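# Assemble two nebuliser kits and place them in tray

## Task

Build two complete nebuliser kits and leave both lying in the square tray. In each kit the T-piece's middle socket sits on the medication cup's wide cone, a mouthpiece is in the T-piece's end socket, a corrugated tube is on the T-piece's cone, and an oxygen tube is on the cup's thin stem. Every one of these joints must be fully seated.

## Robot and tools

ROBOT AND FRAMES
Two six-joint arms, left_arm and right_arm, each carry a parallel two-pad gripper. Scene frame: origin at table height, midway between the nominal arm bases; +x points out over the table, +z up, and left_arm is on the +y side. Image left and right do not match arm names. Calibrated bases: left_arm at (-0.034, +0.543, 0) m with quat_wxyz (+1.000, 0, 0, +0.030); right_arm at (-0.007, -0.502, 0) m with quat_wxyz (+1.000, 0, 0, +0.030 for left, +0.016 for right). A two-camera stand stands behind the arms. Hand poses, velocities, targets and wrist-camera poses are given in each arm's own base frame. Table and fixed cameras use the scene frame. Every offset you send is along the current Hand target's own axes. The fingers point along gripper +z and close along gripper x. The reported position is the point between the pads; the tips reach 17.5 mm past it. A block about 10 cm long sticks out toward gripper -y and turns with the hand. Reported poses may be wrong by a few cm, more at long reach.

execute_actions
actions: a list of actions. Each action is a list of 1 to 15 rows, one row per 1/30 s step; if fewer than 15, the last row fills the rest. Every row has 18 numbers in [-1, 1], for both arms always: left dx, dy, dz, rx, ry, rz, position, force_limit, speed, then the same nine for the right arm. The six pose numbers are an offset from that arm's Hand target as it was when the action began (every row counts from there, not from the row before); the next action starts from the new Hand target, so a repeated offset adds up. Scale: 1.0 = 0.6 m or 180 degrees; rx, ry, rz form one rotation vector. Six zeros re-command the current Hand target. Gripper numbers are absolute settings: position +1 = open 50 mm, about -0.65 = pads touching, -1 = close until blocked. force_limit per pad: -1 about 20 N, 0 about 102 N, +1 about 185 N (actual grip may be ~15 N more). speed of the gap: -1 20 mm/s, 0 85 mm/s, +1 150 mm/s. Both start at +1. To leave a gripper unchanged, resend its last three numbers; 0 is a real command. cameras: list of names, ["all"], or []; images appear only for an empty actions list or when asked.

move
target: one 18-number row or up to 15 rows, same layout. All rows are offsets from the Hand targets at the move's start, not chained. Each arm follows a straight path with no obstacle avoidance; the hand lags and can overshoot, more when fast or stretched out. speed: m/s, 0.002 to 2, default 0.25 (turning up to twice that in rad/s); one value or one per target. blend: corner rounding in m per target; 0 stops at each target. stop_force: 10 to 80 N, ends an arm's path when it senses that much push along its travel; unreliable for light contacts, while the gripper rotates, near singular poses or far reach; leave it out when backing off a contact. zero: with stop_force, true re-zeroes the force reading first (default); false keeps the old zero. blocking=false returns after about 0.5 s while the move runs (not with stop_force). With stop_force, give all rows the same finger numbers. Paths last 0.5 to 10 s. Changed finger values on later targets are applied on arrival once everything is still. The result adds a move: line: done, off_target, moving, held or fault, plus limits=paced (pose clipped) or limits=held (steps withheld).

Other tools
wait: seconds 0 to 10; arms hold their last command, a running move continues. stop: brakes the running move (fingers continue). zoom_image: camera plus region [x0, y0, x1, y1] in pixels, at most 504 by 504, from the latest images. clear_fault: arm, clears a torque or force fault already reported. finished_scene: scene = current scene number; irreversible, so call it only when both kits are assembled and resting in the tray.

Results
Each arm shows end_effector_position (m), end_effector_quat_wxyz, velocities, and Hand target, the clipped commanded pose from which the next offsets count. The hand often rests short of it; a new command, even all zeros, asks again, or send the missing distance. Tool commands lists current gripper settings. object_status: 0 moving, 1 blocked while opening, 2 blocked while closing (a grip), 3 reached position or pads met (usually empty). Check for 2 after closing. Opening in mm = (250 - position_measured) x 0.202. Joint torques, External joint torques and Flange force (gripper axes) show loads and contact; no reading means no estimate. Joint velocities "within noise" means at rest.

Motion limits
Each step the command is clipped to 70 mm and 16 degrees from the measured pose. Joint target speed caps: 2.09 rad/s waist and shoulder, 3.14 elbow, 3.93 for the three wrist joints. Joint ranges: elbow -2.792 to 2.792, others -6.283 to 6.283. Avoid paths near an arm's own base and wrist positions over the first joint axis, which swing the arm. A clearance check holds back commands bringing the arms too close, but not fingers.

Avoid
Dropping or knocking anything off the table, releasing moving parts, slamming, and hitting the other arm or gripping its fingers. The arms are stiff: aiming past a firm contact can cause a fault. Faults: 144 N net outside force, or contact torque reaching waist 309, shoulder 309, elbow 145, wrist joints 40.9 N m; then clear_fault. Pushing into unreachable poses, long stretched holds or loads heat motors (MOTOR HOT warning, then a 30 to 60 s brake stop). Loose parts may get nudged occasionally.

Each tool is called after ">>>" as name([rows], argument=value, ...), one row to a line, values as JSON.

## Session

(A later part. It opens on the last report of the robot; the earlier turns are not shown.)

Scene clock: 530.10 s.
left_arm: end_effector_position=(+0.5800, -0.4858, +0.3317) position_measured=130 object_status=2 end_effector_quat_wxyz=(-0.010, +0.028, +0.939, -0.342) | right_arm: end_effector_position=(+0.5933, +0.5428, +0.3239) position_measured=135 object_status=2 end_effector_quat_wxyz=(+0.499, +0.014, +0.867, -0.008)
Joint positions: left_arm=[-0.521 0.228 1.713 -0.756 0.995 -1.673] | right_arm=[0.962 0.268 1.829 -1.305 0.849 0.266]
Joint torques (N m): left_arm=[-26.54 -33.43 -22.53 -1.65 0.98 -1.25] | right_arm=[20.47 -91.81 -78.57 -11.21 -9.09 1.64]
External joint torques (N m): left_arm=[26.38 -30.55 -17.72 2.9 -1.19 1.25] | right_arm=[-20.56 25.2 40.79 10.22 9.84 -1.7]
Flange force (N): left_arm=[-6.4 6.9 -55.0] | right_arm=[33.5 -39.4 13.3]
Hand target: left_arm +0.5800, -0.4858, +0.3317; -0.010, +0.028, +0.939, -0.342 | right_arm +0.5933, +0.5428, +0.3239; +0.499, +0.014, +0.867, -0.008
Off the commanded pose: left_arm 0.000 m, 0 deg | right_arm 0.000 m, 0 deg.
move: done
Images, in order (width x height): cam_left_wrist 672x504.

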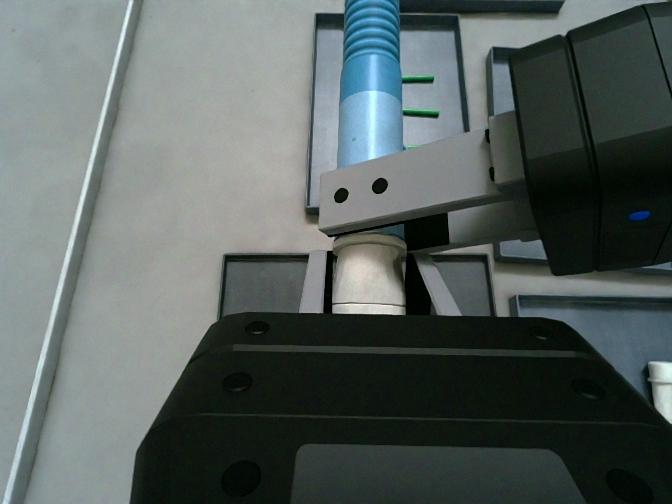

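>>> move([
  [0.00145, -0.0019, -0.00123, 0, -0.02553, 0.02143, -1, 1, -0.6, 0, 0, 0, 0, 0, 0, -1, 1, -0.6],
  [-0.00205, -0.00241, -0.0008, 0, 0.02553, -0.02143, -1, 1, -0.6, 0, 0, 0, 0, 0, 0, -1, 1, -0.6],
  [0.00145, -0.00292, -0.00037, 0, -0.02553, 0.02143, -1, 1, -0.6, 0, 0, 0, 0, 0, 0, -1, 1, -0.6],
  [-0.00205, -0.00343, 5e-05, 0, 0.02553, -0.02143, -1, 1, -0.6, 0, 0, 0, 0, 0, 0, -1, 1, -0.6],
  [0.00145, -0.00394, 0.00048, 0, -0.02553, 0.02143, -1, 1, -0.6, 0, 0, 0, 0, 0, 0, -1, 1, -0.6],
  [-0.0003, -0.00445, 0.00091, 0, 0, 0, -1, 1, -0.6, 0, 0, 0, 0, 0, 0, -1, 1, -0.6],
], speed=0.16, blend=0.01, cameras=["cam_left_wrist", "cam_low"])

>>> zoom_image(camera="cam_left_wrist", region=[300, 160, 440, 280])

>>> zoom_image(camera="cam_low", region=[150, 110, 270, 200])

Scene clock: 547.20 s.
left_arm: end_effector_position=(+0.5801, -0.4882, +0.3330) position_measured=130 object_status=2 end_effector_quat_wxyz=(-0.010, +0.028, +0.939, -0.342) | right_arm: end_effector_position=(+0.5933, +0.5428, +0.3238) position_measured=135 object_status=2 end_effector_quat_wxyz=(+0.499, +0.014, +0.867, -0.008)
Joint positions: left_arm=[-0.524 0.229 1.709 -0.755 0.995 -1.678] | right_arm=[0.961 0.268 1.829 -1.305 0.849 0.266]
Joint torques (N m): left_arm=[-50.16 -35.85 -37.34 -10.24 -1.67 -0.98] | right_arm=[47.28 -79.62 -87.1 -11.76 -22.04 1.24]
External joint torques (N m): left_arm=[50.39 -28.73 -3.24 11.53 1.43 0.98] | right_arm=[-47.48 13.79 49.59 10.78 22.78 -1.31]
Flange force (N): left_arm=[-2.4 44.4 -76.5] | right_arm=[25.0 -80.3 13.6]
Hand target: left_arm +0.5801, -0.4882, +0.3330; -0.010, +0.028, +0.939, -0.342 | right_arm +0.5933, +0.5428, +0.3239; +0.499, +0.014, +0.867, -0.008
Off the commanded pose: left_arm 0.000 m, 0 deg | right_arm 0.000 m, 0 deg.
move: done
Images, in order (width x height): cam_low 672x504, cam_left_wrist 672x504.

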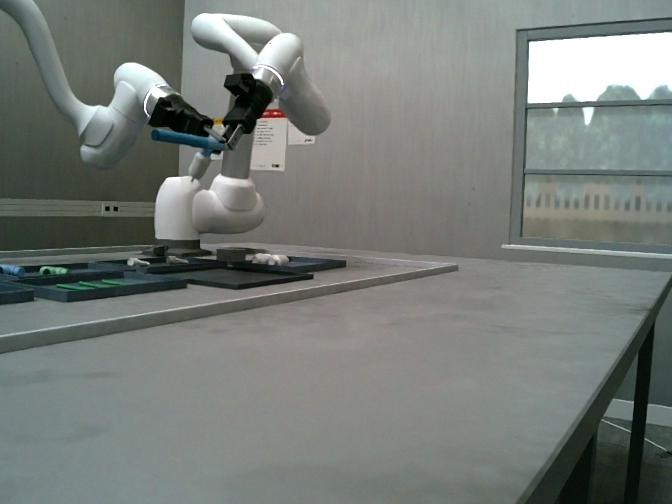

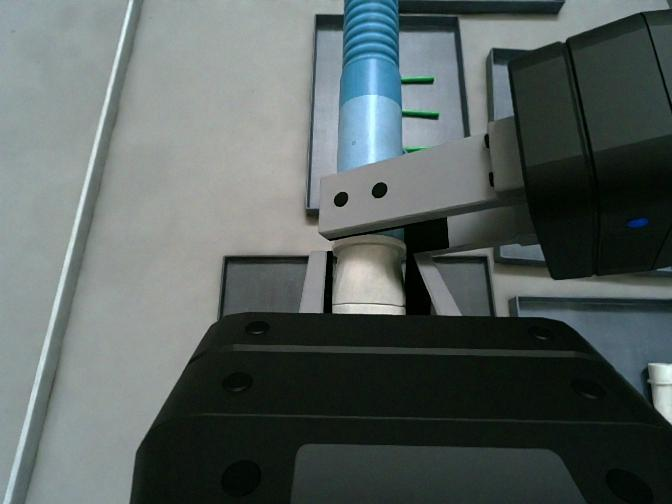

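Scaled by 3.600 from the camera's 672x504 image, which has a finer 960x720 frame.

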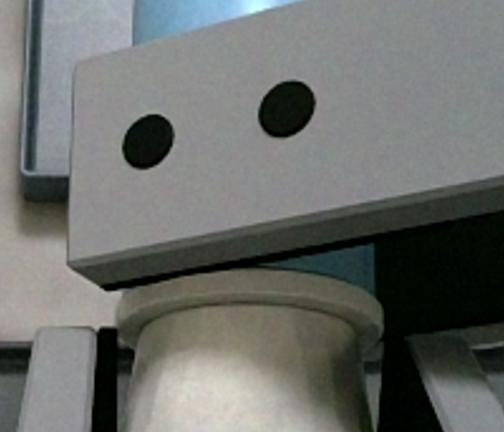

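Scaled by 4.200 from the camera's 672x504 image, which has a finer 960x720 frame.

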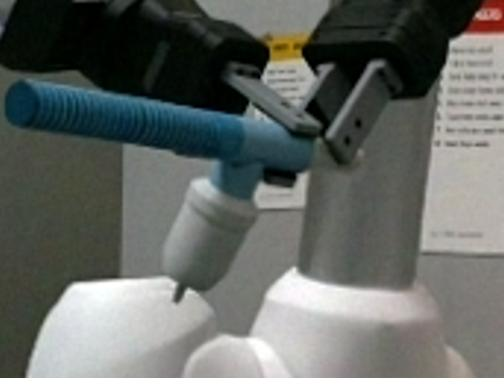

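>>> move([
  [0, 0.0032, -0.0053, 0, 0, 0, -1, 1, -0.6, 0, 0, 0, 0, 0, 0, -1, 1, -0.6],
  [0, 0.0032, -0.0053, 0, 0, 0, 1, 1, -0.6, 0, 0, 0, 0, 0, 0, -1, 1, -0.6],
  [0, 0.0032, -0.1386, 0, 0, 0, 1, 1, -0.6, 0, 0, 0, 0, 0, 0, -1, 1, -0.6],
  [0, 0.1403, -0.2482, 0, 0, 0, 1, 1, -0.6, 0, 0, 0, 0, 0, 0, -1, 1, -0.6],
  [0.1402, 0.6295, -0.1305, 0, 0, 0, 1, 1, -0.6, 0.1914, 0.2158, 0.3141, 0, 0.3933, 0, -1, 1, -0.6],
], speed=[0.05, 0.05, 0.15, 0.25, 0.25], blend=[0, 0, 0, 0.03, 0], cameras=["cam_left_wrist", "cam_head_left", "cam_right_wrist"])

Scene clock: 591.07 s.
left_arm: end_effector_position=(+0.5162, -0.1443, +0.1501) position_measured=3 object_status=3 end_effector_quat_wxyz=(-0.010, +0.028, +0.939, -0.342) | right_arm: end_effector_position=(+0.7026, +0.6691, +0.1301) position_measured=135 object_status=2 end_effector_quat_wxyz=(-0.095, +0.016, +0.995, +0.002)
Joint positions: left_arm=[0.015 0.202 2.134 -0.831 1.051 -0.976] | right_arm=[0.688 0.857 0.973 0.127 1.457 -0.875]
Joint torques (N m): left_arm=[1.57 -52.14 -29.13 1.03 0.73 -0.15] | right_arm=[-2.39 -122.71 -41.01 4.3 0.69 0.05]
External joint torques (N m): left_arm=[-1.6 2.33 0.28 -0.37 0.38 0.15] | right_arm=[2.09 -0.72 -1.38 0.24 -0.2 -0.04]
Flange force (N): left_arm=[-2.9 0.3 4.1] | right_arm=[-0.7 3.7 -1.5]
Hand target: left_arm +0.5162, -0.1442, +0.1501; -0.010, +0.028, +0.939, -0.342 | right_arm +0.7026, +0.6690, +0.1300; -0.095, +0.016, +0.995, +0.002
Off the commanded pose: left_arm 0.000 m, 0 deg | right_arm 0.000 m, 0 deg.
move: done
Images, in order (width x height): cam_head_left 672x504, cam_left_wrist 672x504, cam_right_wrist 672x504.

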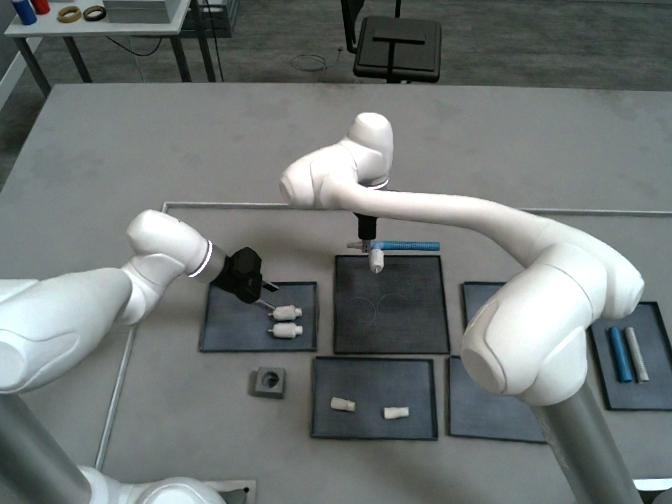

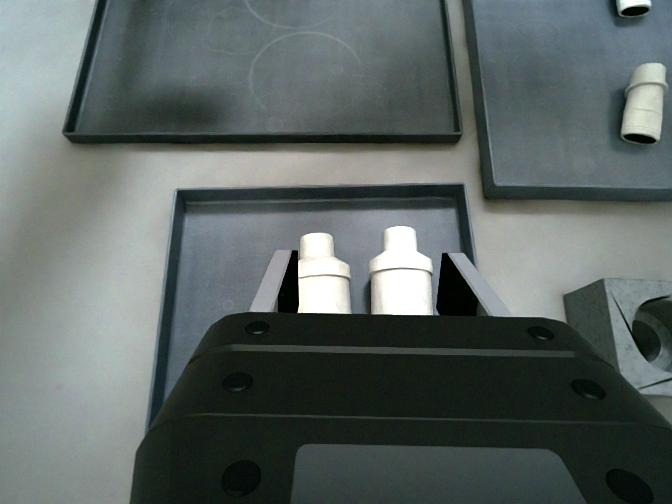

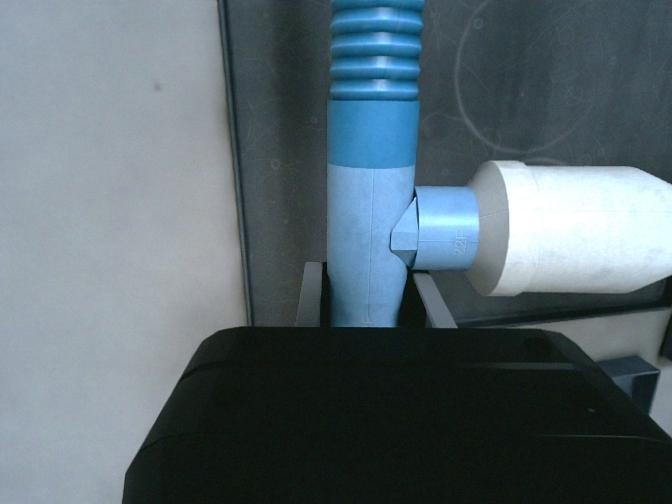

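>>> zoom_image(camera="cam_left_wrist", region=[240, 200, 490, 330])

>>> move([
  [0, 0, 0, 0, 0, 0, 1, 1, -0.6, -0.0293, 0, 0.1538, 0, 0, 0, -1, 1, -0.6],
  [0, 0, 0, 0, 0, 0, 1, 1, -0.6, -0.0343, 0, 0.18, 0, 0, 0, -1, 1, -0.6],
], speed=[0.12, 0.006], stop_force=10, cameras=["cam_right_wrist", "cam_head_right"])

Scaled by 2.016 from the camera's 672x504 image, which has a finer 960x720 frame.

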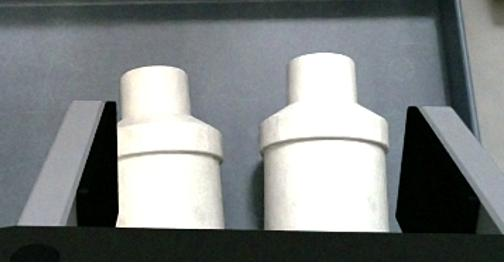

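Scene clock: 605.30 s.
left_arm: end_effector_position=(+0.5162, -0.1442, +0.1501) position_measured=3 object_status=3 end_effector_quat_wxyz=(-0.010, +0.028, +0.939, -0.342) | right_arm: end_effector_position=(+0.7023, +0.6692, +0.0251) position_measured=135 object_status=2 end_effector_quat_wxyz=(-0.095, +0.016, +0.995, +0.002)
Joint positions: left_arm=[0.015 0.202 2.134 -0.831 1.051 -0.976] | right_arm=[0.688 0.921 1.049 0.13 1.318 -0.893]
Joint torques (N m): left_arm=[1.64 -52.46 -29.22 1.04 0.71 -0.13] | right_arm=[1.1 -107.87 -33.49 4.55 -1.63 0.07]
External joint torques (N m): left_arm=[-1.89 2.47 0.26 -0.4 0.41 0.13] | right_arm=[-1.8 -18.27 -7.08 -0.23 2.13 -0.05]
Flange force (N): left_arm=[-3.2 0.0 4.5] | right_arm=[5.3 -4.4 -18.9]
Hand target: left_arm +0.5162, -0.1442, +0.1501; -0.010, +0.028, +0.939, -0.342 | right_arm +0.7023, +0.6692, +0.0251; -0.095, +0.016, +0.995, +0.002 (not the last commanded pose)
Off the commanded pose: left_arm 0.000 m, 0 deg | right_arm 0.005 m, 0 deg.
move: contact (right_arm); path passed 1 of 2 targets
Images, in order (width x height): cam_head_right 672x504, cam_right_wrist 672x504.

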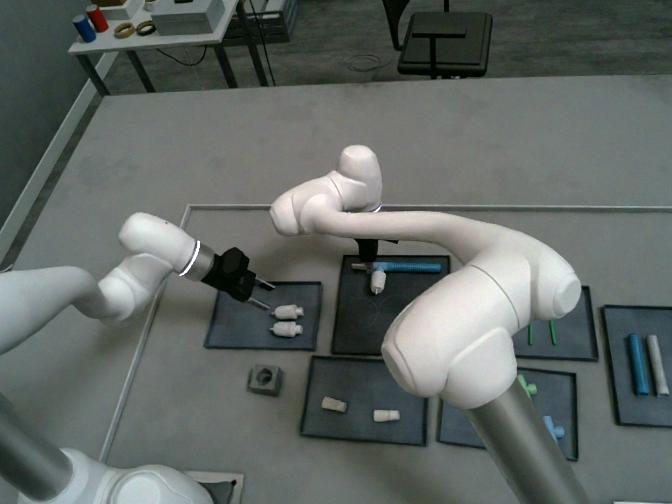

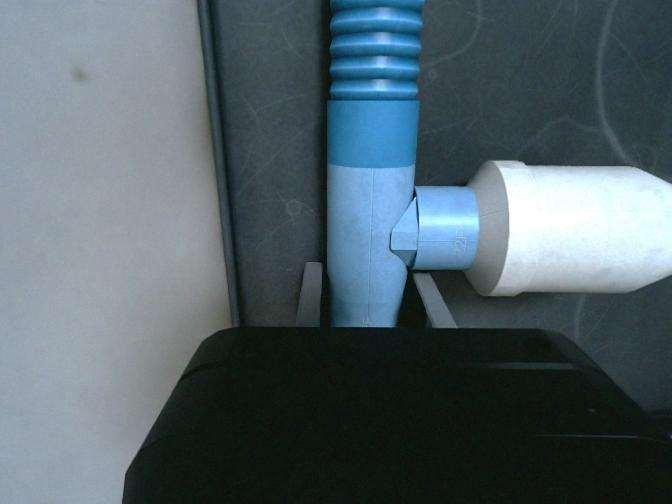

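>>> move([
  [-0.0397, 0.0489, 0.1257, 0, 0, 0, 0.74, 0.5, -0.6, 0.0003, 0, -0.0016, 0, 0, 0, -1, 1, -0.6],
  [-0.0397, 0.0489, 0.1257, 0, 0, 0, 0.74, 0.5, -0.6, 0.0003, 0, -0.0016, 0, 0, 0, 0.538, 1, -0.6],
  [-0.0397, 0.0971, 0.1831, 0, 0, 0, 0.74, 0.5, -0.6, 0.0003, 0, -0.1349, 0, 0, 0, 0.538, 1, -0.6],
  [-0.0397, 0.0971, 0.1831, 0, 0, 0, -1, 0.5, -0.6, 0.0803, -0.0433, -0.1457, -0.047, -0.047, 0.4983, 1, 1, -0.6],
], speed=[0.2, 0.2, 0.1, 0.4], cameras=["cam_right_wrist", "cam_left_wrist", "cam_head_left"])

Scene clock: 638.73 s.
left_arm: end_effector_position=(+0.5385, -0.1716, +0.0285) position_measured=63 object_status=2 end_effector_quat_wxyz=(-0.010, +0.028, +0.939, -0.342) | right_arm: end_effector_position=(+0.6708, +0.6441, +0.1201) position_measured=3 object_status=0 end_effector_quat_wxyz=(-0.001, +0.718, +0.696, -0.001)
Joint positions: left_arm=[-0.036 0.409 2.162 -0.986 0.881 -0.775] | right_arm=[0.727 0.723 1.226 0.003 1.194 0.757]
Joint torques (N m): left_arm=[1.68 -64.43 -20.55 0.58 1.05 -0.13] | right_arm=[-2.24 -110.57 -39.56 3.88 0.22 0.05]
External joint torques (N m): left_arm=[-2.04 2.24 0.04 -0.4 0.38 0.13] | right_arm=[1.58 -1.39 -1.5 0.26 -0.17 -0.04]
Flange force (N): left_arm=[-2.2 -0.1 5.4] | right_arm=[2.5 0.1 -1.8]
Hand target: left_arm +0.5385, -0.1716, +0.0285; -0.010, +0.028, +0.939, -0.342 | right_arm +0.6708, +0.6441, +0.1201; -0.001, +0.718, +0.696, -0.001
Off the commanded pose: left_arm 0.000 m, 0 deg | right_arm 0.000 m, 0 deg.
move: done
Images, in order (width x height): cam_head_left 672x504, cam_left_wrist 672x504, cam_right_wrist 672x504.

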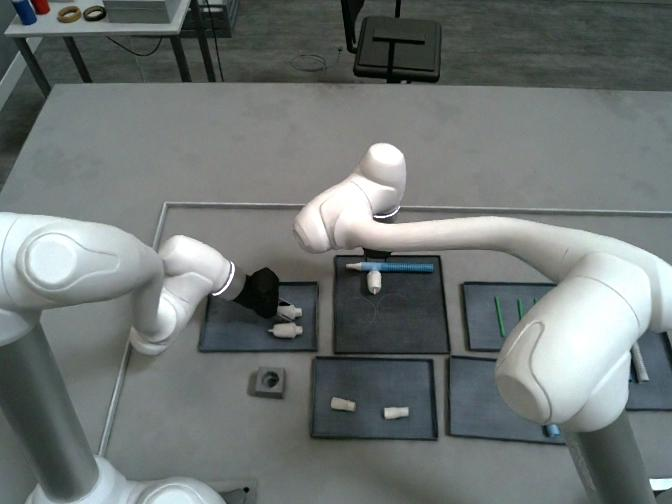

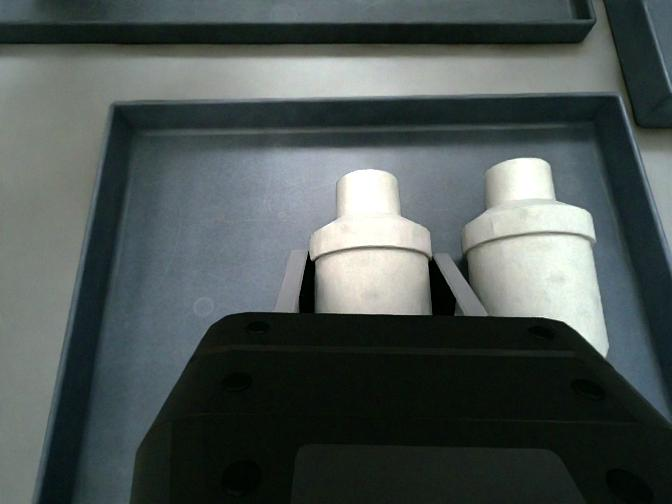

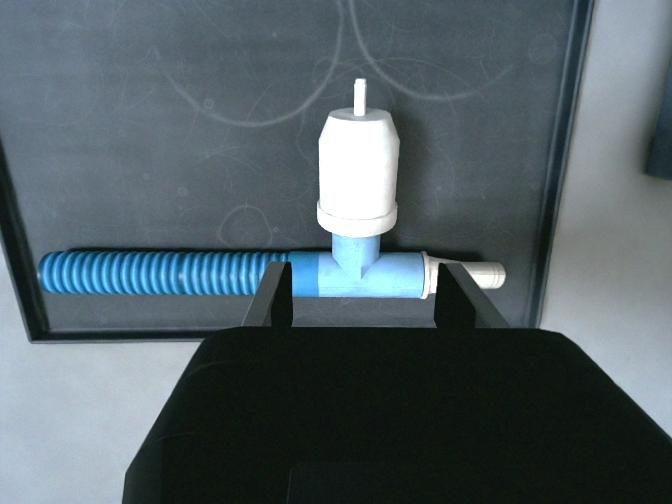

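>>> move([
  [0, -0.1607, -0.1913, 0, 0, 0, -1, 0.5, -0.6, 0, 0, 0.1483, 0, 0, 0, 1, 1, -0.6],
  [0.0712, -0.1813, -0.3947, 0, 0, 0, -1, 0.5, -0.6, 0, 0, 0.1483, 0, 0, 0, 1, 1, -0.6],
], speed=[0.12, 0.2], blend=[0.02, 0], cameras=[])

>>> move(target=[0, 0, 0, 0, 0, 0, -1, 0.5, -0.6, 0, 0.075, 0, 0, 0, 0, 1, 1, -0.6], speed=0.012, stop_force=12, cameras=["cam_right_wrist", "cam_left_wrist"])

Scene clock: 659.80 s.
left_arm: end_effector_position=(+0.4998, -0.1003, +0.2797) position_measured=63 object_status=2 end_effector_quat_wxyz=(-0.010, +0.028, +0.939, -0.342) | right_arm: end_effector_position=(+0.6705, +0.6442, +0.0311) position_measured=3 object_status=3 end_effector_quat_wxyz=(-0.001, +0.718, +0.696, -0.001)
Joint positions: left_arm=[0.101 0.044 2.03 -0.723 1.287 -1.122] | right_arm=[0.727 0.787 1.284 0.003 1.072 0.757]
Joint torques (N m): left_arm=[1.29 -43.76 -36.55 1.43 0.46 -0.17] | right_arm=[-2.19 -113.46 -37.39 3.71 0.21 0.03]
External joint torques (N m): left_arm=[-1.36 2.93 0.24 -0.33 0.4 0.17] | right_arm=[2.17 -2.53 -1.79 0.25 -0.16 -0.03]
Flange force (N): left_arm=[-4.5 0.8 2.7] | right_arm=[2.4 -0.8 -2.7]
Hand target: left_arm +0.4998, -0.1003, +0.2798; -0.010, +0.028, +0.939, -0.342 | right_arm +0.6705, +0.6442, +0.0311; -0.001, +0.718, +0.696, -0.001
Off the commanded pose: left_arm 0.000 m, 0 deg | right_arm 0.000 m, 0 deg.
move: done
No camera images: "cameras" was empty.

Scene clock: 663.27 s.
left_arm: end_effector_position=(+0.4998, -0.1003, +0.2798) position_measured=63 object_status=2 end_effector_quat_wxyz=(-0.010, +0.028, +0.939, -0.342) | right_arm: end_effector_position=(+0.7049, +0.6431, +0.0310) position_measured=3 object_status=3 end_effector_quat_wxyz=(-0.001, +0.718, +0.696, -0.001)
Joint positions: left_arm=[0.101 0.044 2.03 -0.723 1.287 -1.122] | right_arm=[0.703 0.824 1.214 0.003 1.105 0.732]
Joint torques (N m): left_arm=[1.47 -43.08 -36.68 1.41 0.48 -0.16] | right_arm=[-9.53 -117.17 -41.56 2.06 -2.1 0.37]
External joint torques (N m): left_arm=[-1.41 2.36 0.48 -0.3 0.38 0.16] | right_arm=[9.96 -1.42 2.09 1.95 2.16 -0.37]
Flange force (N): left_arm=[-3.2 0.3 2.8] | right_arm=[3.8 -10.5 -2.8]
Hand target: left_arm +0.4998, -0.1003, +0.2798; -0.010, +0.028, +0.939, -0.342 | right_arm +0.7049, +0.6431, +0.0310; -0.001, +0.718, +0.696, -0.001 (not the last commanded pose)
Off the commanded pose: left_arm 0.000 m, 0 deg | right_arm 0.011 m, 0 deg.
move: contact (right_arm)
Images, in order (width x height): cam_left_wrist 672x504, cam_right_wrist 672x504.

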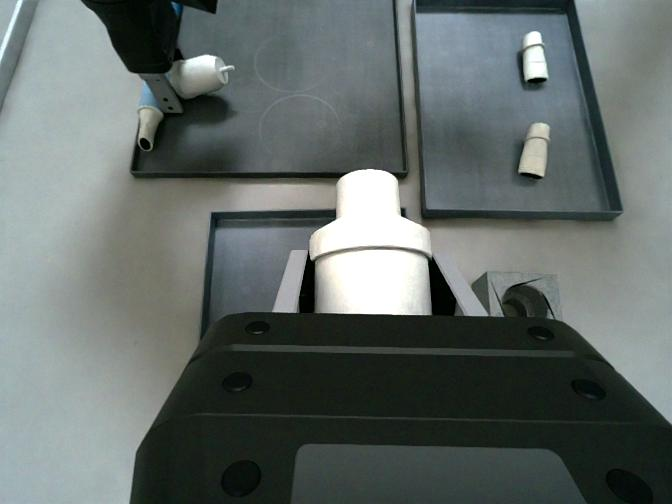

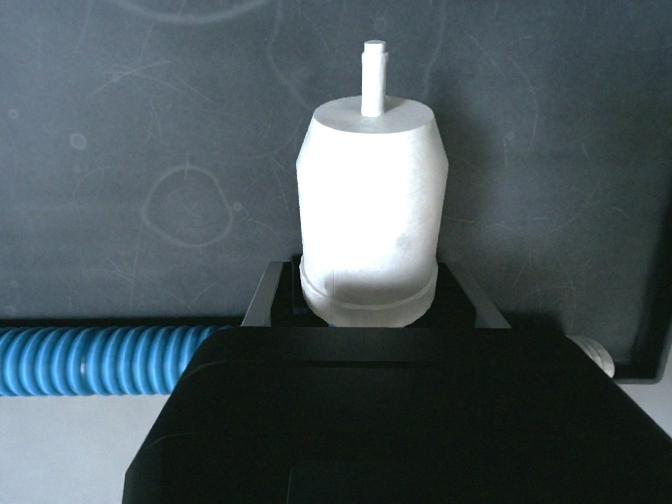

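>>> move([
  [0, 0, 0, 0, 0, 0, -1, 0.5, -0.6, 0, -0.005, 0, 0, 0, 0, 1, 1, -0.6],
  [0, 0, 0, 0, 0, 0, -1, 0.5, -0.6, 0, -0.005, -0.15, 0, 0, 0, 1, 1, -0.6],
  [0, 0, 0, 0, 0, 0, -1, 0.5, -0.6, -0.27, -0.11, -0.15, 0, 0, 0.5, 1, 1, -0.6],
  [0, 0, 0, 0, 0, 0, -1, 0.5, -0.6, -0.5439, -0.2182, -0.1483, 0, 0, 1, 1, 1, -0.6],
  [0, 0, 0, 0, 0, 0, -1, 0.5, -0.6, -0.5439, -0.2182, -0.1483, 0, 0, 1, 0.01, 0.5, -0.6],
], speed=[0.05, 0.15, 0.4, 0.4, 0.1], blend=[0, 0.02, 0.03, 0, 0], cameras=["cam_right_wrist", "cam_head_right"])

Scene clock: 684.57 s.
left_arm: end_effector_position=(+0.4998, -0.1003, +0.2798) position_measured=63 object_status=2 end_effector_quat_wxyz=(-0.010, +0.028, +0.939, -0.342) | right_arm: end_effector_position=(+0.5642, +0.3209, +0.1202) position_measured=151 object_status=3 end_effector_quat_wxyz=(+0.001, +0.696, -0.718, -0.001)
Joint positions: left_arm=[0.101 0.044 2.03 -0.723 1.287 -1.122] | right_arm=[0.463 0.324 1.877 0.003 0.943 3.634]
Joint torques (N m): left_arm=[1.82 -43.1 -36.8 1.45 0.46 -0.12] | right_arm=[-2.19 -68.17 -34.53 3.3 0.14 0.03]
External joint torques (N m): left_arm=[-2.07 2.4 0.55 -0.37 0.41 0.12] | right_arm=[1.73 -1.54 -1.33 0.24 -0.22 -0.03]
Flange force (N): left_arm=[-3.4 -0.7 3.7] | right_arm=[-2.5 0.9 -2.2]
Hand target: left_arm +0.4998, -0.1003, +0.2798; -0.010, +0.028, +0.939, -0.342 | right_arm +0.5642, +0.3209, +0.1202; +0.001, +0.696, -0.718, -0.001
Off the commanded pose: left_arm 0.000 m, 0 deg | right_arm 0.000 m, 0 deg.
move: done
Images, in order (width x height): cam_head_right 672x504, cam_right_wrist 672x504.

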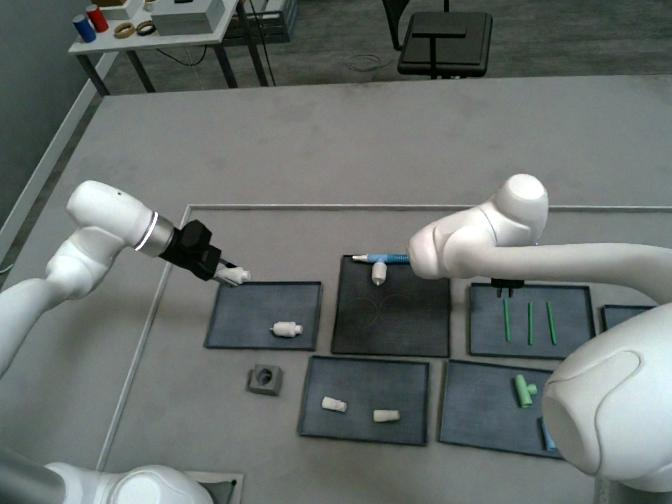

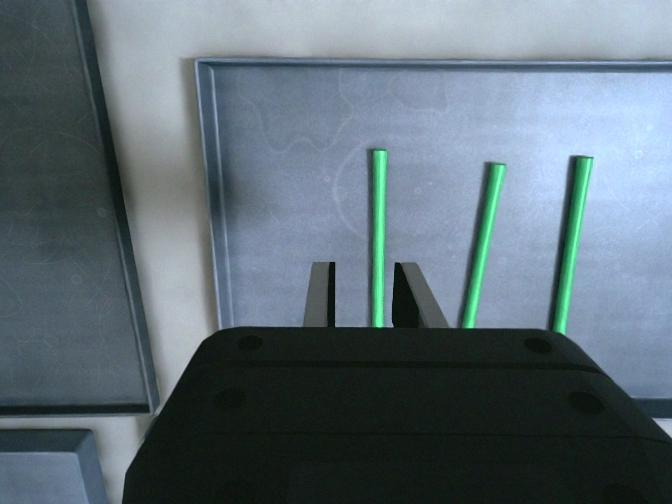

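>>> move([
  [0, 0, 0, 0, 0, 0, -1, 0.5, -0.6, 0.0207, -0.0138, 0.11, 0, 0, 0, 0.01, 0.5, -0.6],
  [0, 0, 0, 0, 0, 0, -1, 0.5, -0.6, 0.0207, -0.0138, 0.1648, 0, 0, 0, 0.01, 0.5, -0.6],
  [0, 0, 0, 0, 0, 0, -1, 0.5, -0.6, 0.0207, -0.0138, 0.1648, 0, 0, 0, -1, 0.5, -0.6],
  [0, 0, 0, 0, 0, 0, -1, 0.5, -0.6, 0.0207, -0.0138, -0.0667, 0, 0, 0, -1, 0.5, -0.6],
  [0, 0, 0, 0, 0, 0, -1, 0.5, -0.6, -0.5415, -0.0087, -0.0667, -0.0572, 0, 0, -1, 0.5, -0.6],
  [0, 0, 0, 0, 0, 0, -1, 0.5, -0.6, -0.5415, -0.0087, 0.1002, -0.0572, 0, 0, -1, 0.5, -0.6],
], speed=[0.2, 0.08, 0.08, 0.2, 0.25, 0.12], blend=[0, 0, 0, 0.03, 0.02, 0], cameras=["cam_right_wrist"])

>>> zoom_image(camera="cam_right_wrist", region=[250, 60, 470, 330])

Scene clock: 717.73 s.
left_arm: end_effector_position=(+0.4998, -0.1003, +0.2798) position_measured=63 object_status=2 end_effector_quat_wxyz=(-0.010, +0.028, +0.939, -0.342) | right_arm: end_effector_position=(+0.5793, +0.6456, +0.0603) position_measured=232 object_status=2 end_effector_quat_wxyz=(+0.063, +0.693, -0.715, -0.066)
Joint positions: left_arm=[0.101 0.044 2.03 -0.723 1.287 -1.122] | right_arm=[0.756 0.727 1.348 0.139 1.2 3.87]
Joint torques (N m): left_arm=[1.58 -43.17 -36.74 1.47 0.47 -0.14] | right_arm=[-2.01 -108.47 -37.31 3.88 0.53 -0.01]
External joint torques (N m): left_arm=[-1.65 2.43 0.38 -0.36 0.39 0.14] | right_arm=[2.25 -1.59 -1.33 0.25 -0.17 0.01]
Flange force (N): left_arm=[-3.6 -0.1 3.1] | right_arm=[-2.6 1.4 -1.6]
Hand target: left_arm +0.4998, -0.1003, +0.2798; -0.010, +0.028, +0.939, -0.342 | right_arm +0.5793, +0.6455, +0.0603; +0.063, +0.693, -0.715, -0.066
Off the commanded pose: left_arm 0.000 m, 0 deg | right_arm 0.000 m, 0 deg.
move: done
Images, in order (width x height): cam_right_wrist 672x504.

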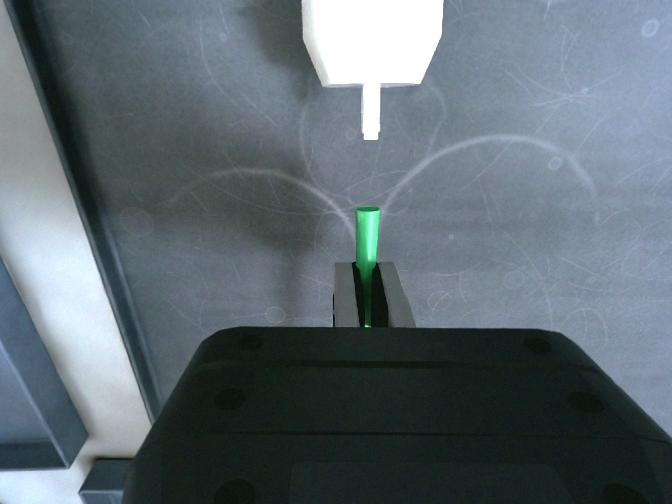

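Scaled by 1.867 from the camera's 672x504 image, which has a finer 960x720 frame.

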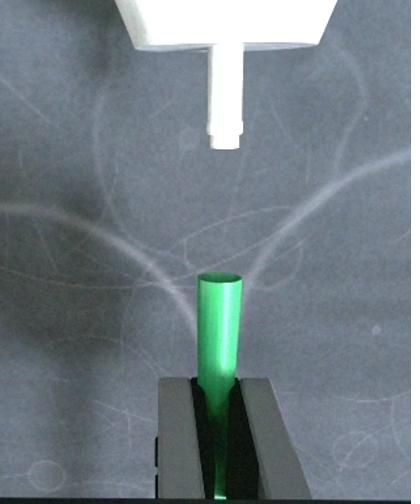

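>>> move([
  [0, 0, 0, 0, 0, 0, -1, 0.5, -0.6, 0.0007, -0.0267, 0, 0, 0, 0, -1, 0.5, -0.6],
  [0, 0, 0, 0, 0, 0, -1, 0.5, -0.6, 0.0007, -0.06, 0, 0, 0, 0, -1, 0.5, -0.6],
], speed=[0.025, 0.007], stop_force=15, cameras=["cam_right_wrist"])

>>> zoom_image(camera="cam_right_wrist", region=[290, 100, 450, 300])

Scene clock: 730.43 s.
left_arm: end_effector_position=(+0.4998, -0.1003, +0.2798) position_measured=63 object_status=2 end_effector_quat_wxyz=(-0.010, +0.028, +0.939, -0.342) | right_arm: end_effector_position=(+0.6147, +0.6440, +0.0537) position_measured=232 object_status=2 end_effector_quat_wxyz=(+0.063, +0.693, -0.715, -0.066)
Joint positions: left_arm=[0.101 0.044 2.03 -0.723 1.287 -1.122] | right_arm=[0.729 0.767 1.286 0.134 1.224 3.847]
Joint torques (N m): left_arm=[1.7 -42.9 -36.69 1.45 0.45 -0.16] | right_arm=[-9.95 -110.49 -40.26 1.73 -1.77 0.09]
External joint torques (N m): left_arm=[-1.88 2.11 0.32 -0.36 0.42 0.16] | right_arm=[9.34 -3.59 0.96 2.44 2.13 -0.09]
Flange force (N): left_arm=[-3.3 -0.7 3.1] | right_arm=[-3.4 11.5 -2.9]
Hand target: left_arm +0.4998, -0.1003, +0.2798; -0.010, +0.028, +0.939, -0.342 | right_arm +0.6147, +0.6440, +0.0537; +0.063, +0.693, -0.715, -0.066
Off the commanded pose: left_arm 0.000 m, 0 deg | right_arm 0.000 m, 0 deg.
move: done
Images, in order (width x height): cam_right_wrist 672x504.

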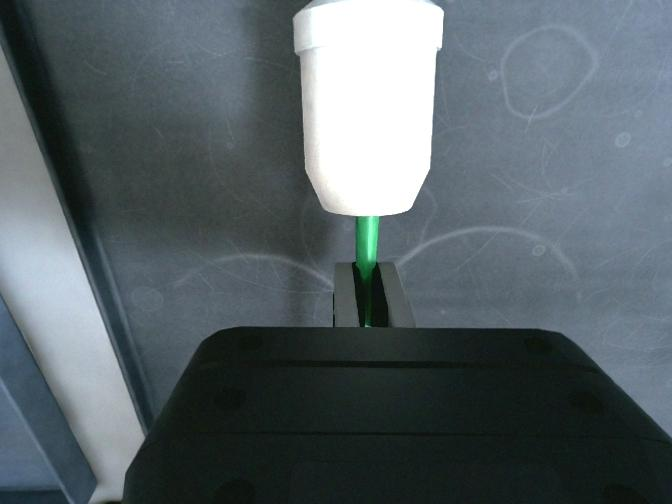

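Scaled by 2.520 from the camera's 672x504 image, which has a finer 960x720 frame.

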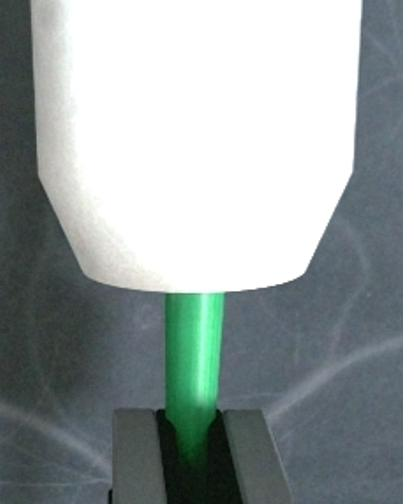

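>>> move([
  [0, 0, 0, 0, 0, 0, -1, 0.5, -0.6, 0, -0.0025, 0, 0, 0, 0, -1, 0.5, -0.6],
  [0, 0, 0, 0, 0, 0, -1, 0.5, -0.6, 0, -0.0006, 0, 0, 0, 0, -1, 0.5, -0.6],
  [0, 0, 0, 0, 0, 0, -1, 0.5, -0.6, 0, -0.0006, 0, 0, 0, 0, 0.1, 0.5, -0.6],
  [0, 0, 0, 0, 0, 0, -1, 0.5, -0.6, 0, -0.0006, -0.1, 0, 0, 0, 0.1, 0.5, -0.6],
  [0, 0, 0, 0, 0, 0, -1, 0.5, -0.6, 0.25, 0.1998, -0.167, 0.0572, 0, 0, 0.1, 0.5, -0.6],
  [0, 0, 0, 0, 0, 0, -1, 0.5, -0.6, 0.6023, 0.4892, -0.0403, 0.0572, 0.005, -0.0556, 0.1, 0.5, -0.6],
  [0, 0, 0, 0, 0, 0, -1, 0.5, -0.6, 0.6023, 0.4892, -0.0403, 0.0572, 0.005, -0.0556, 0.7, 1, -0.6],
], speed=[0.02, 0.02, 0.1, 0.12, 0.3, 0.3, 0.3], blend=[0, 0, 0, 0.01, 0.04, 0, 0], cameras=["cam_right_wrist", "cam_head_left"])

Scene clock: 752.87 s.
left_arm: end_effector_position=(+0.4998, -0.1003, +0.2798) position_measured=63 object_status=2 end_effector_quat_wxyz=(-0.010, +0.028, +0.939, -0.342) | right_arm: end_effector_position=(+0.3193, +0.2916, +0.1307) position_measured=48 object_status=3 end_effector_quat_wxyz=(+0.001, +0.756, -0.654, -0.001)
Joint positions: left_arm=[0.101 0.044 2.03 -0.723 1.287 -1.122] | right_arm=[0.659 -0.005 2.256 0.003 0.893 3.654]
Joint torques (N m): left_arm=[1.55 -43.16 -36.65 1.43 0.44 -0.15] | right_arm=[-2.16 -32.1 -33.12 3.17 0.09 0.03]
External joint torques (N m): left_arm=[-1.79 2.48 0.37 -0.34 0.42 0.15] | right_arm=[2.09 -1.85 -1.39 0.24 -0.16 -0.03]
Flange force (N): left_arm=[-3.7 -0.2 3.2] | right_arm=[-3.7 3.0 -3.4]
Hand target: left_arm +0.4998, -0.1003, +0.2798; -0.010, +0.028, +0.939, -0.342 | right_arm +0.3193, +0.2916, +0.1307; +0.001, +0.756, -0.654, -0.001
Off the commanded pose: left_arm 0.000 m, 0 deg | right_arm 0.000 m, 0 deg.
move: done
Images, in order (width x height): cam_head_left 672x504, cam_right_wrist 672x504.

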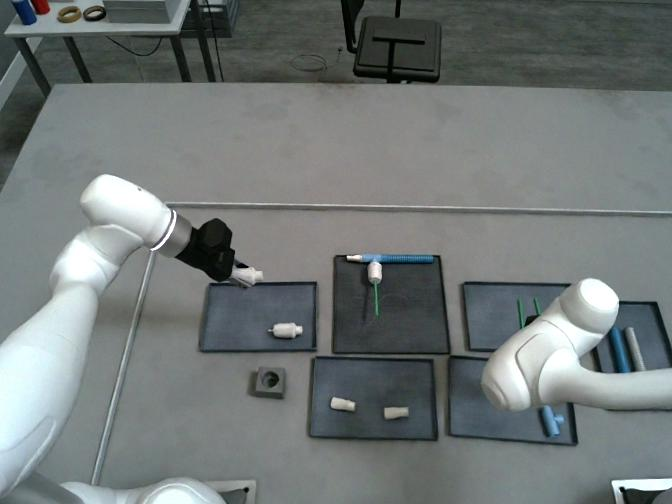

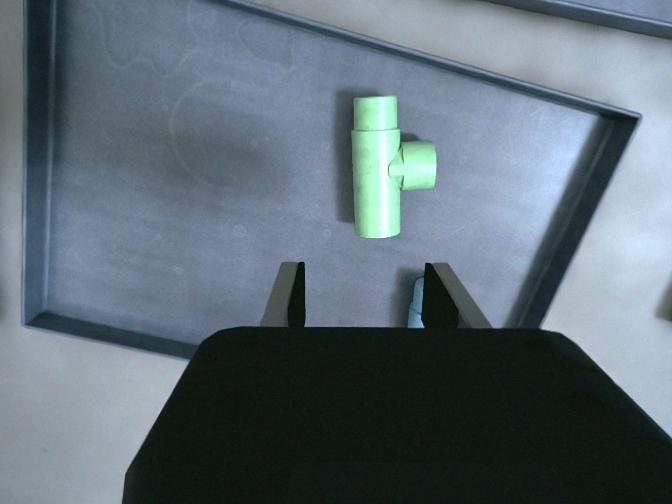

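>>> move([
  [0, 0, 0, 0, 0, 0, -1, 0.5, -0.6, 0.0217, -0.0068, 0.1, 0, 0, -0.019, 0.7, 1, -0.6],
  [0, 0, 0, 0, 0, 0, -1, 0.5, -0.6, 0.0217, -0.0068, 0.1778, 0, 0, -0.019, 0.7, 1, -0.6],
  [0, 0, 0, 0, 0, 0, -1, 0.5, -0.6, 0.0217, -0.0068, 0.1778, 0, 0, -0.019, -1, 1, -0.6],
  [0, 0, 0, 0, 0, 0, -1, 0.5, -0.6, 0.0217, -0.0068, 0, 0, 0, -0.019, -1, 1, -0.6],
  [0, 0, 0, 0, 0, 0, -1, 0.5, -0.6, 0.5244, 0.132, 0.0012, 0, 0, 0.0556, -1, 1, -0.6],
], speed=[0.2, 0.08, 0.08, 0.2, 0.25], blend=[0, 0, 0, 0.03, 0], cameras=["cam_right_wrist", "cam_head_right"])

Scene clock: 780.53 s.
left_arm: end_effector_position=(+0.4998, -0.1003, +0.2798) position_measured=63 object_status=2 end_effector_quat_wxyz=(-0.010, +0.028, +0.939, -0.342) | right_arm: end_effector_position=(+0.2860, -0.0311, +0.1298) position_measured=135 object_status=2 end_effector_quat_wxyz=(+0.001, +0.696, -0.718, -0.001)
Joint positions: left_arm=[0.101 0.044 2.03 -0.723 1.287 -1.122] | right_arm=[-0.229 -0.269 2.471 0 0.942 2.944]
Joint torques (N m): left_arm=[1.75 -43.31 -36.71 1.45 0.48 -0.14] | right_arm=[-1.74 -5.61 -34.62 3.34 0.1 -0.03]
External joint torques (N m): left_arm=[-1.92 2.62 0.5 -0.36 0.38 0.14] | right_arm=[1.61 -1.32 -1.19 0.23 -0.18 0.03]
Flange force (N): left_arm=[-3.7 -0.3 3.6] | right_arm=[-5.7 -0.1 -3.0]
Hand target: left_arm +0.4998, -0.1003, +0.2798; -0.010, +0.028, +0.939, -0.342 | right_arm +0.2861, -0.0311, +0.1298; +0.001, +0.696, -0.718, -0.001
Off the commanded pose: left_arm 0.000 m, 0 deg | right_arm 0.000 m, 0 deg.
move: done
Images, in order (width x height): cam_head_right 672x504, cam_right_wrist 672x504.

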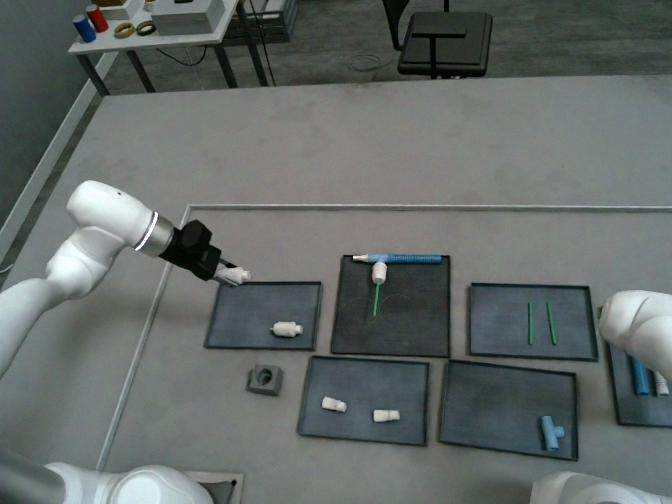

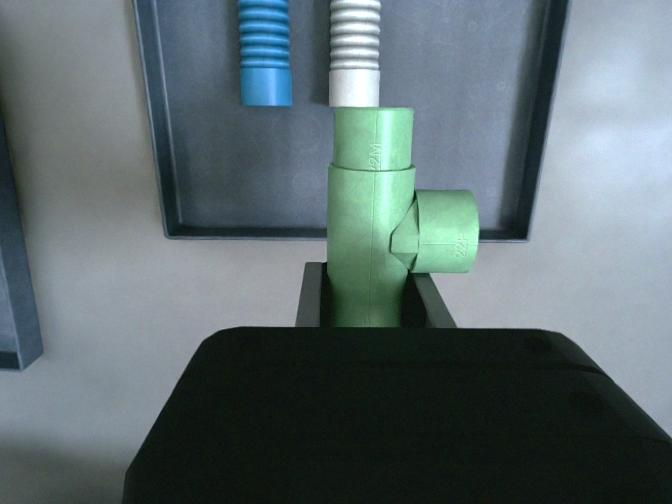

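>>> move([
  [0, 0, 0, 0, 0, 0, -1, 0.5, -0.6, -0.001, 0.0333, 0.11, 0, 0, 0, -1, 1, -0.6],
  [0, 0, 0, 0, 0, 0, -1, 0.5, -0.6, -0.001, 0.0333, 0.1397, 0, 0, 0, -1, 1, -0.6],
  [0, 0, 0, 0, 0, 0, -1, 0.5, -0.6, -0.001, -0.02, 0.1397, 0, 0, 0, -1, 1, -0.6],
  [0, 0, 0, 0, 0, 0, -1, 0.5, -0.6, -0.001, -0.02, 0.148, 0, 0, 0, -1, 1, -0.6],
], speed=[0.2, 0.06, 0.04, 0.03], cameras=["cam_right_wrist"])

Scene clock: 807.50 s.
left_arm: end_effector_position=(+0.4998, -0.1003, +0.2798) position_measured=63 object_status=2 end_effector_quat_wxyz=(-0.010, +0.028, +0.939, -0.342) | right_arm: end_effector_position=(+0.2978, -0.0308, +0.0410) position_measured=135 object_status=2 end_effector_quat_wxyz=(+0.001, +0.696, -0.718, -0.001)
Joint positions: left_arm=[0.101 0.044 2.03 -0.723 1.287 -1.122] | right_arm=[-0.219 -0.077 2.551 0 0.67 2.953]
Joint torques (N m): left_arm=[1.75 -43.16 -36.81 1.44 0.46 -0.17] | right_arm=[-2.31 -17.54 -26.59 2.57 0.1 -0.02]
External joint torques (N m): left_arm=[-1.84 2.36 0.52 -0.34 0.4 0.17] | right_arm=[2.25 -1.57 -0.95 0.17 -0.18 0.01]
Flange force (N): left_arm=[-3.3 -0.3 3.4] | right_arm=[-7.5 -0.1 -3.9]
Hand target: left_arm +0.4998, -0.1003, +0.2798; -0.010, +0.028, +0.939, -0.342 | right_arm +0.2978, -0.0308, +0.0410; +0.001, +0.696, -0.718, -0.001
Off the commanded pose: left_arm 0.000 m, 0 deg | right_arm 0.000 m, 0 deg.
move: done
Images, in order (width x height): cam_right_wrist 672x504.

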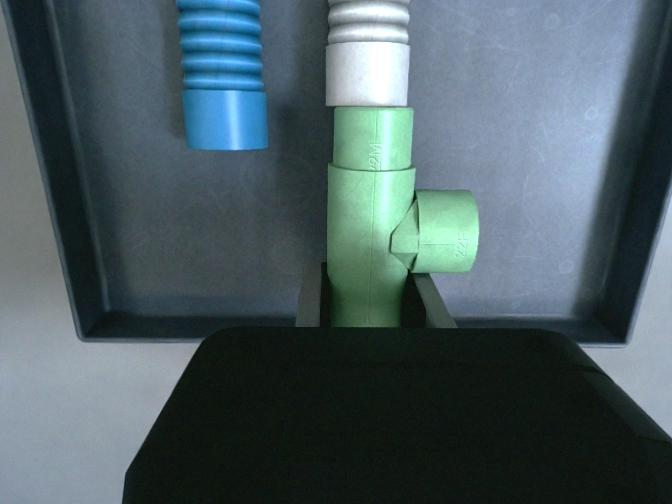

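>>> move([
  [0, 0, 0, 0, 0, 0, -1, 0.5, -0.6, -0.0013, -0.0767, 0, 0, 0, 0, -1, 1, -0.6],
  [0, 0, 0, 0, 0, 0, -1, 0.5, -0.6, -0.0013, -0.17, 0, 0, 0, 0, -1, 1, -0.6],
], speed=[0.03, 0.012], stop_force=12, cameras=["cam_right_wrist"])

Scene clock: 818.60 s.
left_arm: end_effector_position=(+0.4998, -0.1003, +0.2798) position_measured=63 object_status=2 end_effector_quat_wxyz=(-0.010, +0.028, +0.939, -0.342) | right_arm: end_effector_position=(+0.3669, -0.0321, +0.0406) position_measured=135 object_status=2 end_effector_quat_wxyz=(+0.001, +0.696, -0.718, -0.002)
Joint positions: left_arm=[0.101 0.044 2.03 -0.723 1.287 -1.122] | right_arm=[-0.181 0.039 2.441 0 0.666 2.991]
Joint torques (N m): left_arm=[1.82 -43.15 -36.77 1.47 0.43 -0.15] | right_arm=[-0.95 -30.28 -38.07 3.06 -5.56 -0.09]
External joint torques (N m): left_arm=[-2.01 2.48 0.31 -0.38 0.42 0.15] | right_arm=[0.86 -1.12 10.72 -0.33 5.49 0.09]
Flange force (N): left_arm=[-3.9 -0.6 3.4] | right_arm=[-3.6 18.5 -8.8]
Hand target: left_arm +0.4998, -0.1003, +0.2798; -0.010, +0.028, +0.939, -0.342 | right_arm +0.3669, -0.0321, +0.0407; +0.001, +0.696, -0.718, -0.002 (not the last commanded pose)
Off the commanded pose: left_arm 0.000 m, 0 deg | right_arm 0.033 m, 0 deg.
move: contact (right_arm); path passed 1 of 2 targets
Images, in order (width x height): cam_right_wrist 672x504.

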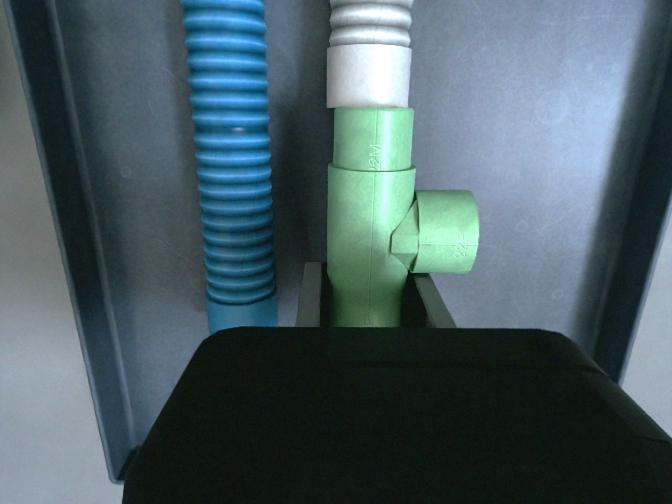

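>>> move([
  [0, 0, 0, 0, 0, 0, -1, 0.5, -0.6, 0, 0.01, 0, 0, 0, 0, -1, 1, -0.6],
  [0, 0, 0, 0, 0, 0, -1, 0.5, -0.6, 0, 0.01, 0.0257, 0, 0, 0, -1, 1, -0.6],
], speed=[0.04, 0.04], cameras=[])

>>> move(target=[0, 0, 0, 0, 0, 0, -1, 0.5, -0.6, 0, -0.06, 0, 0, 0, 0, -1, 1, -0.6], speed=0.01, stop_force=60, cameras=["cam_right_wrist"])

>>> zoom_image(camera="cam_right_wrist", region=[290, 60, 500, 290])

Scene clock: 825.63 s.
left_arm: end_effector_position=(+0.4998, -0.1003, +0.2798) position_measured=63 object_status=2 end_effector_quat_wxyz=(-0.010, +0.028, +0.939, -0.342) | right_arm: end_effector_position=(+0.3609, -0.0319, +0.0253) position_measured=135 object_status=2 end_effector_quat_wxyz=(+0.001, +0.696, -0.718, -0.002)
Joint positions: left_arm=[0.101 0.044 2.03 -0.723 1.287 -1.122] | right_arm=[-0.184 0.061 2.463 0 0.622 2.988]
Joint torques (N m): left_arm=[1.73 -43.02 -36.69 1.43 0.5 -0.16] | right_arm=[-2.5 -30.59 -24.94 2.33 0.07 0.03]
External joint torques (N m): left_arm=[-1.76 1.94 0.23 -0.33 0.36 0.16] | right_arm=[2.28 -1.59 -0.92 0.24 -0.15 -0.03]
Flange force (N): left_arm=[-3.1 -0.7 2.8] | right_arm=[-6.2 -0.1 -3.6]
Hand target: left_arm +0.4998, -0.1003, +0.2798; -0.010, +0.028, +0.939, -0.342 | right_arm +0.3608, -0.0319, +0.0253; +0.001, +0.696, -0.718, -0.002
Off the commanded pose: left_arm 0.000 m, 0 deg | right_arm 0.000 m, 0 deg.
move: done
No camera images: "cameras" was empty.

Scene clock: 829.87 s.
left_arm: end_effector_position=(+0.4998, -0.1003, +0.2798) position_measured=63 object_status=2 end_effector_quat_wxyz=(-0.010, +0.028, +0.939, -0.342) | right_arm: end_effector_position=(+0.3968, -0.0330, +0.0252) position_measured=135 object_status=2 end_effector_quat_wxyz=(+0.001, +0.696, -0.718, -0.002)
Joint positions: left_arm=[0.101 0.044 2.03 -0.723 1.287 -1.122] | right_arm=[-0.17 0.113 2.402 0 0.63 3.002]
Joint torques (N m): left_arm=[1.45 -43.07 -36.81 1.42 0.49 -0.11] | right_arm=[-2.12 -36.54 -25.18 2.42 0.08 0.05]
External joint torques (N m): left_arm=[-1.51 2.12 0.46 -0.32 0.38 0.11] | right_arm=[1.91 -1.34 -0.98 0.2 -0.16 -0.05]
Flange force (N): left_arm=[-2.9 -0.1 2.8] | right_arm=[-4.7 -0.4 -2.9]
Hand target: left_arm +0.4998, -0.1003, +0.2798; -0.010, +0.028, +0.939, -0.342 | right_arm +0.3968, -0.0330, +0.0252; +0.001, +0.696, -0.718, -0.002
Off the commanded pose: left_arm 0.000 m, 0 deg | right_arm 0.000 m, 0 deg.
move: done
Images, in order (width x height): cam_right_wrist 672x504.

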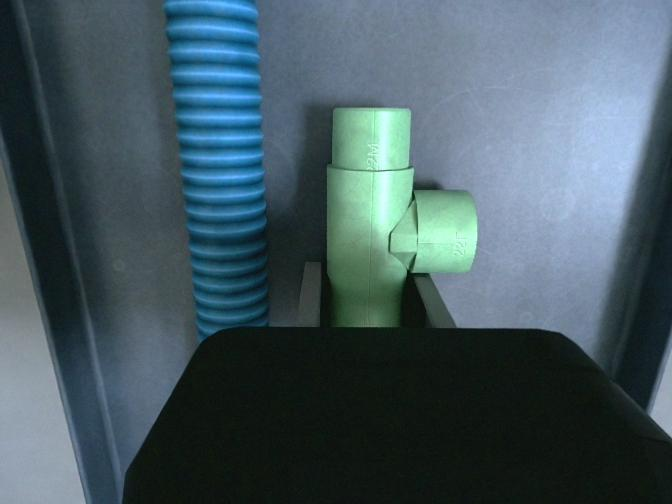

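Scaled by 2.191 from the camera's 672x504 image, which has a finer 960x720 frame.

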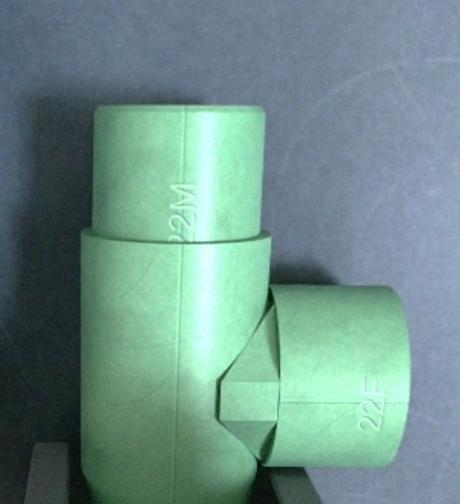

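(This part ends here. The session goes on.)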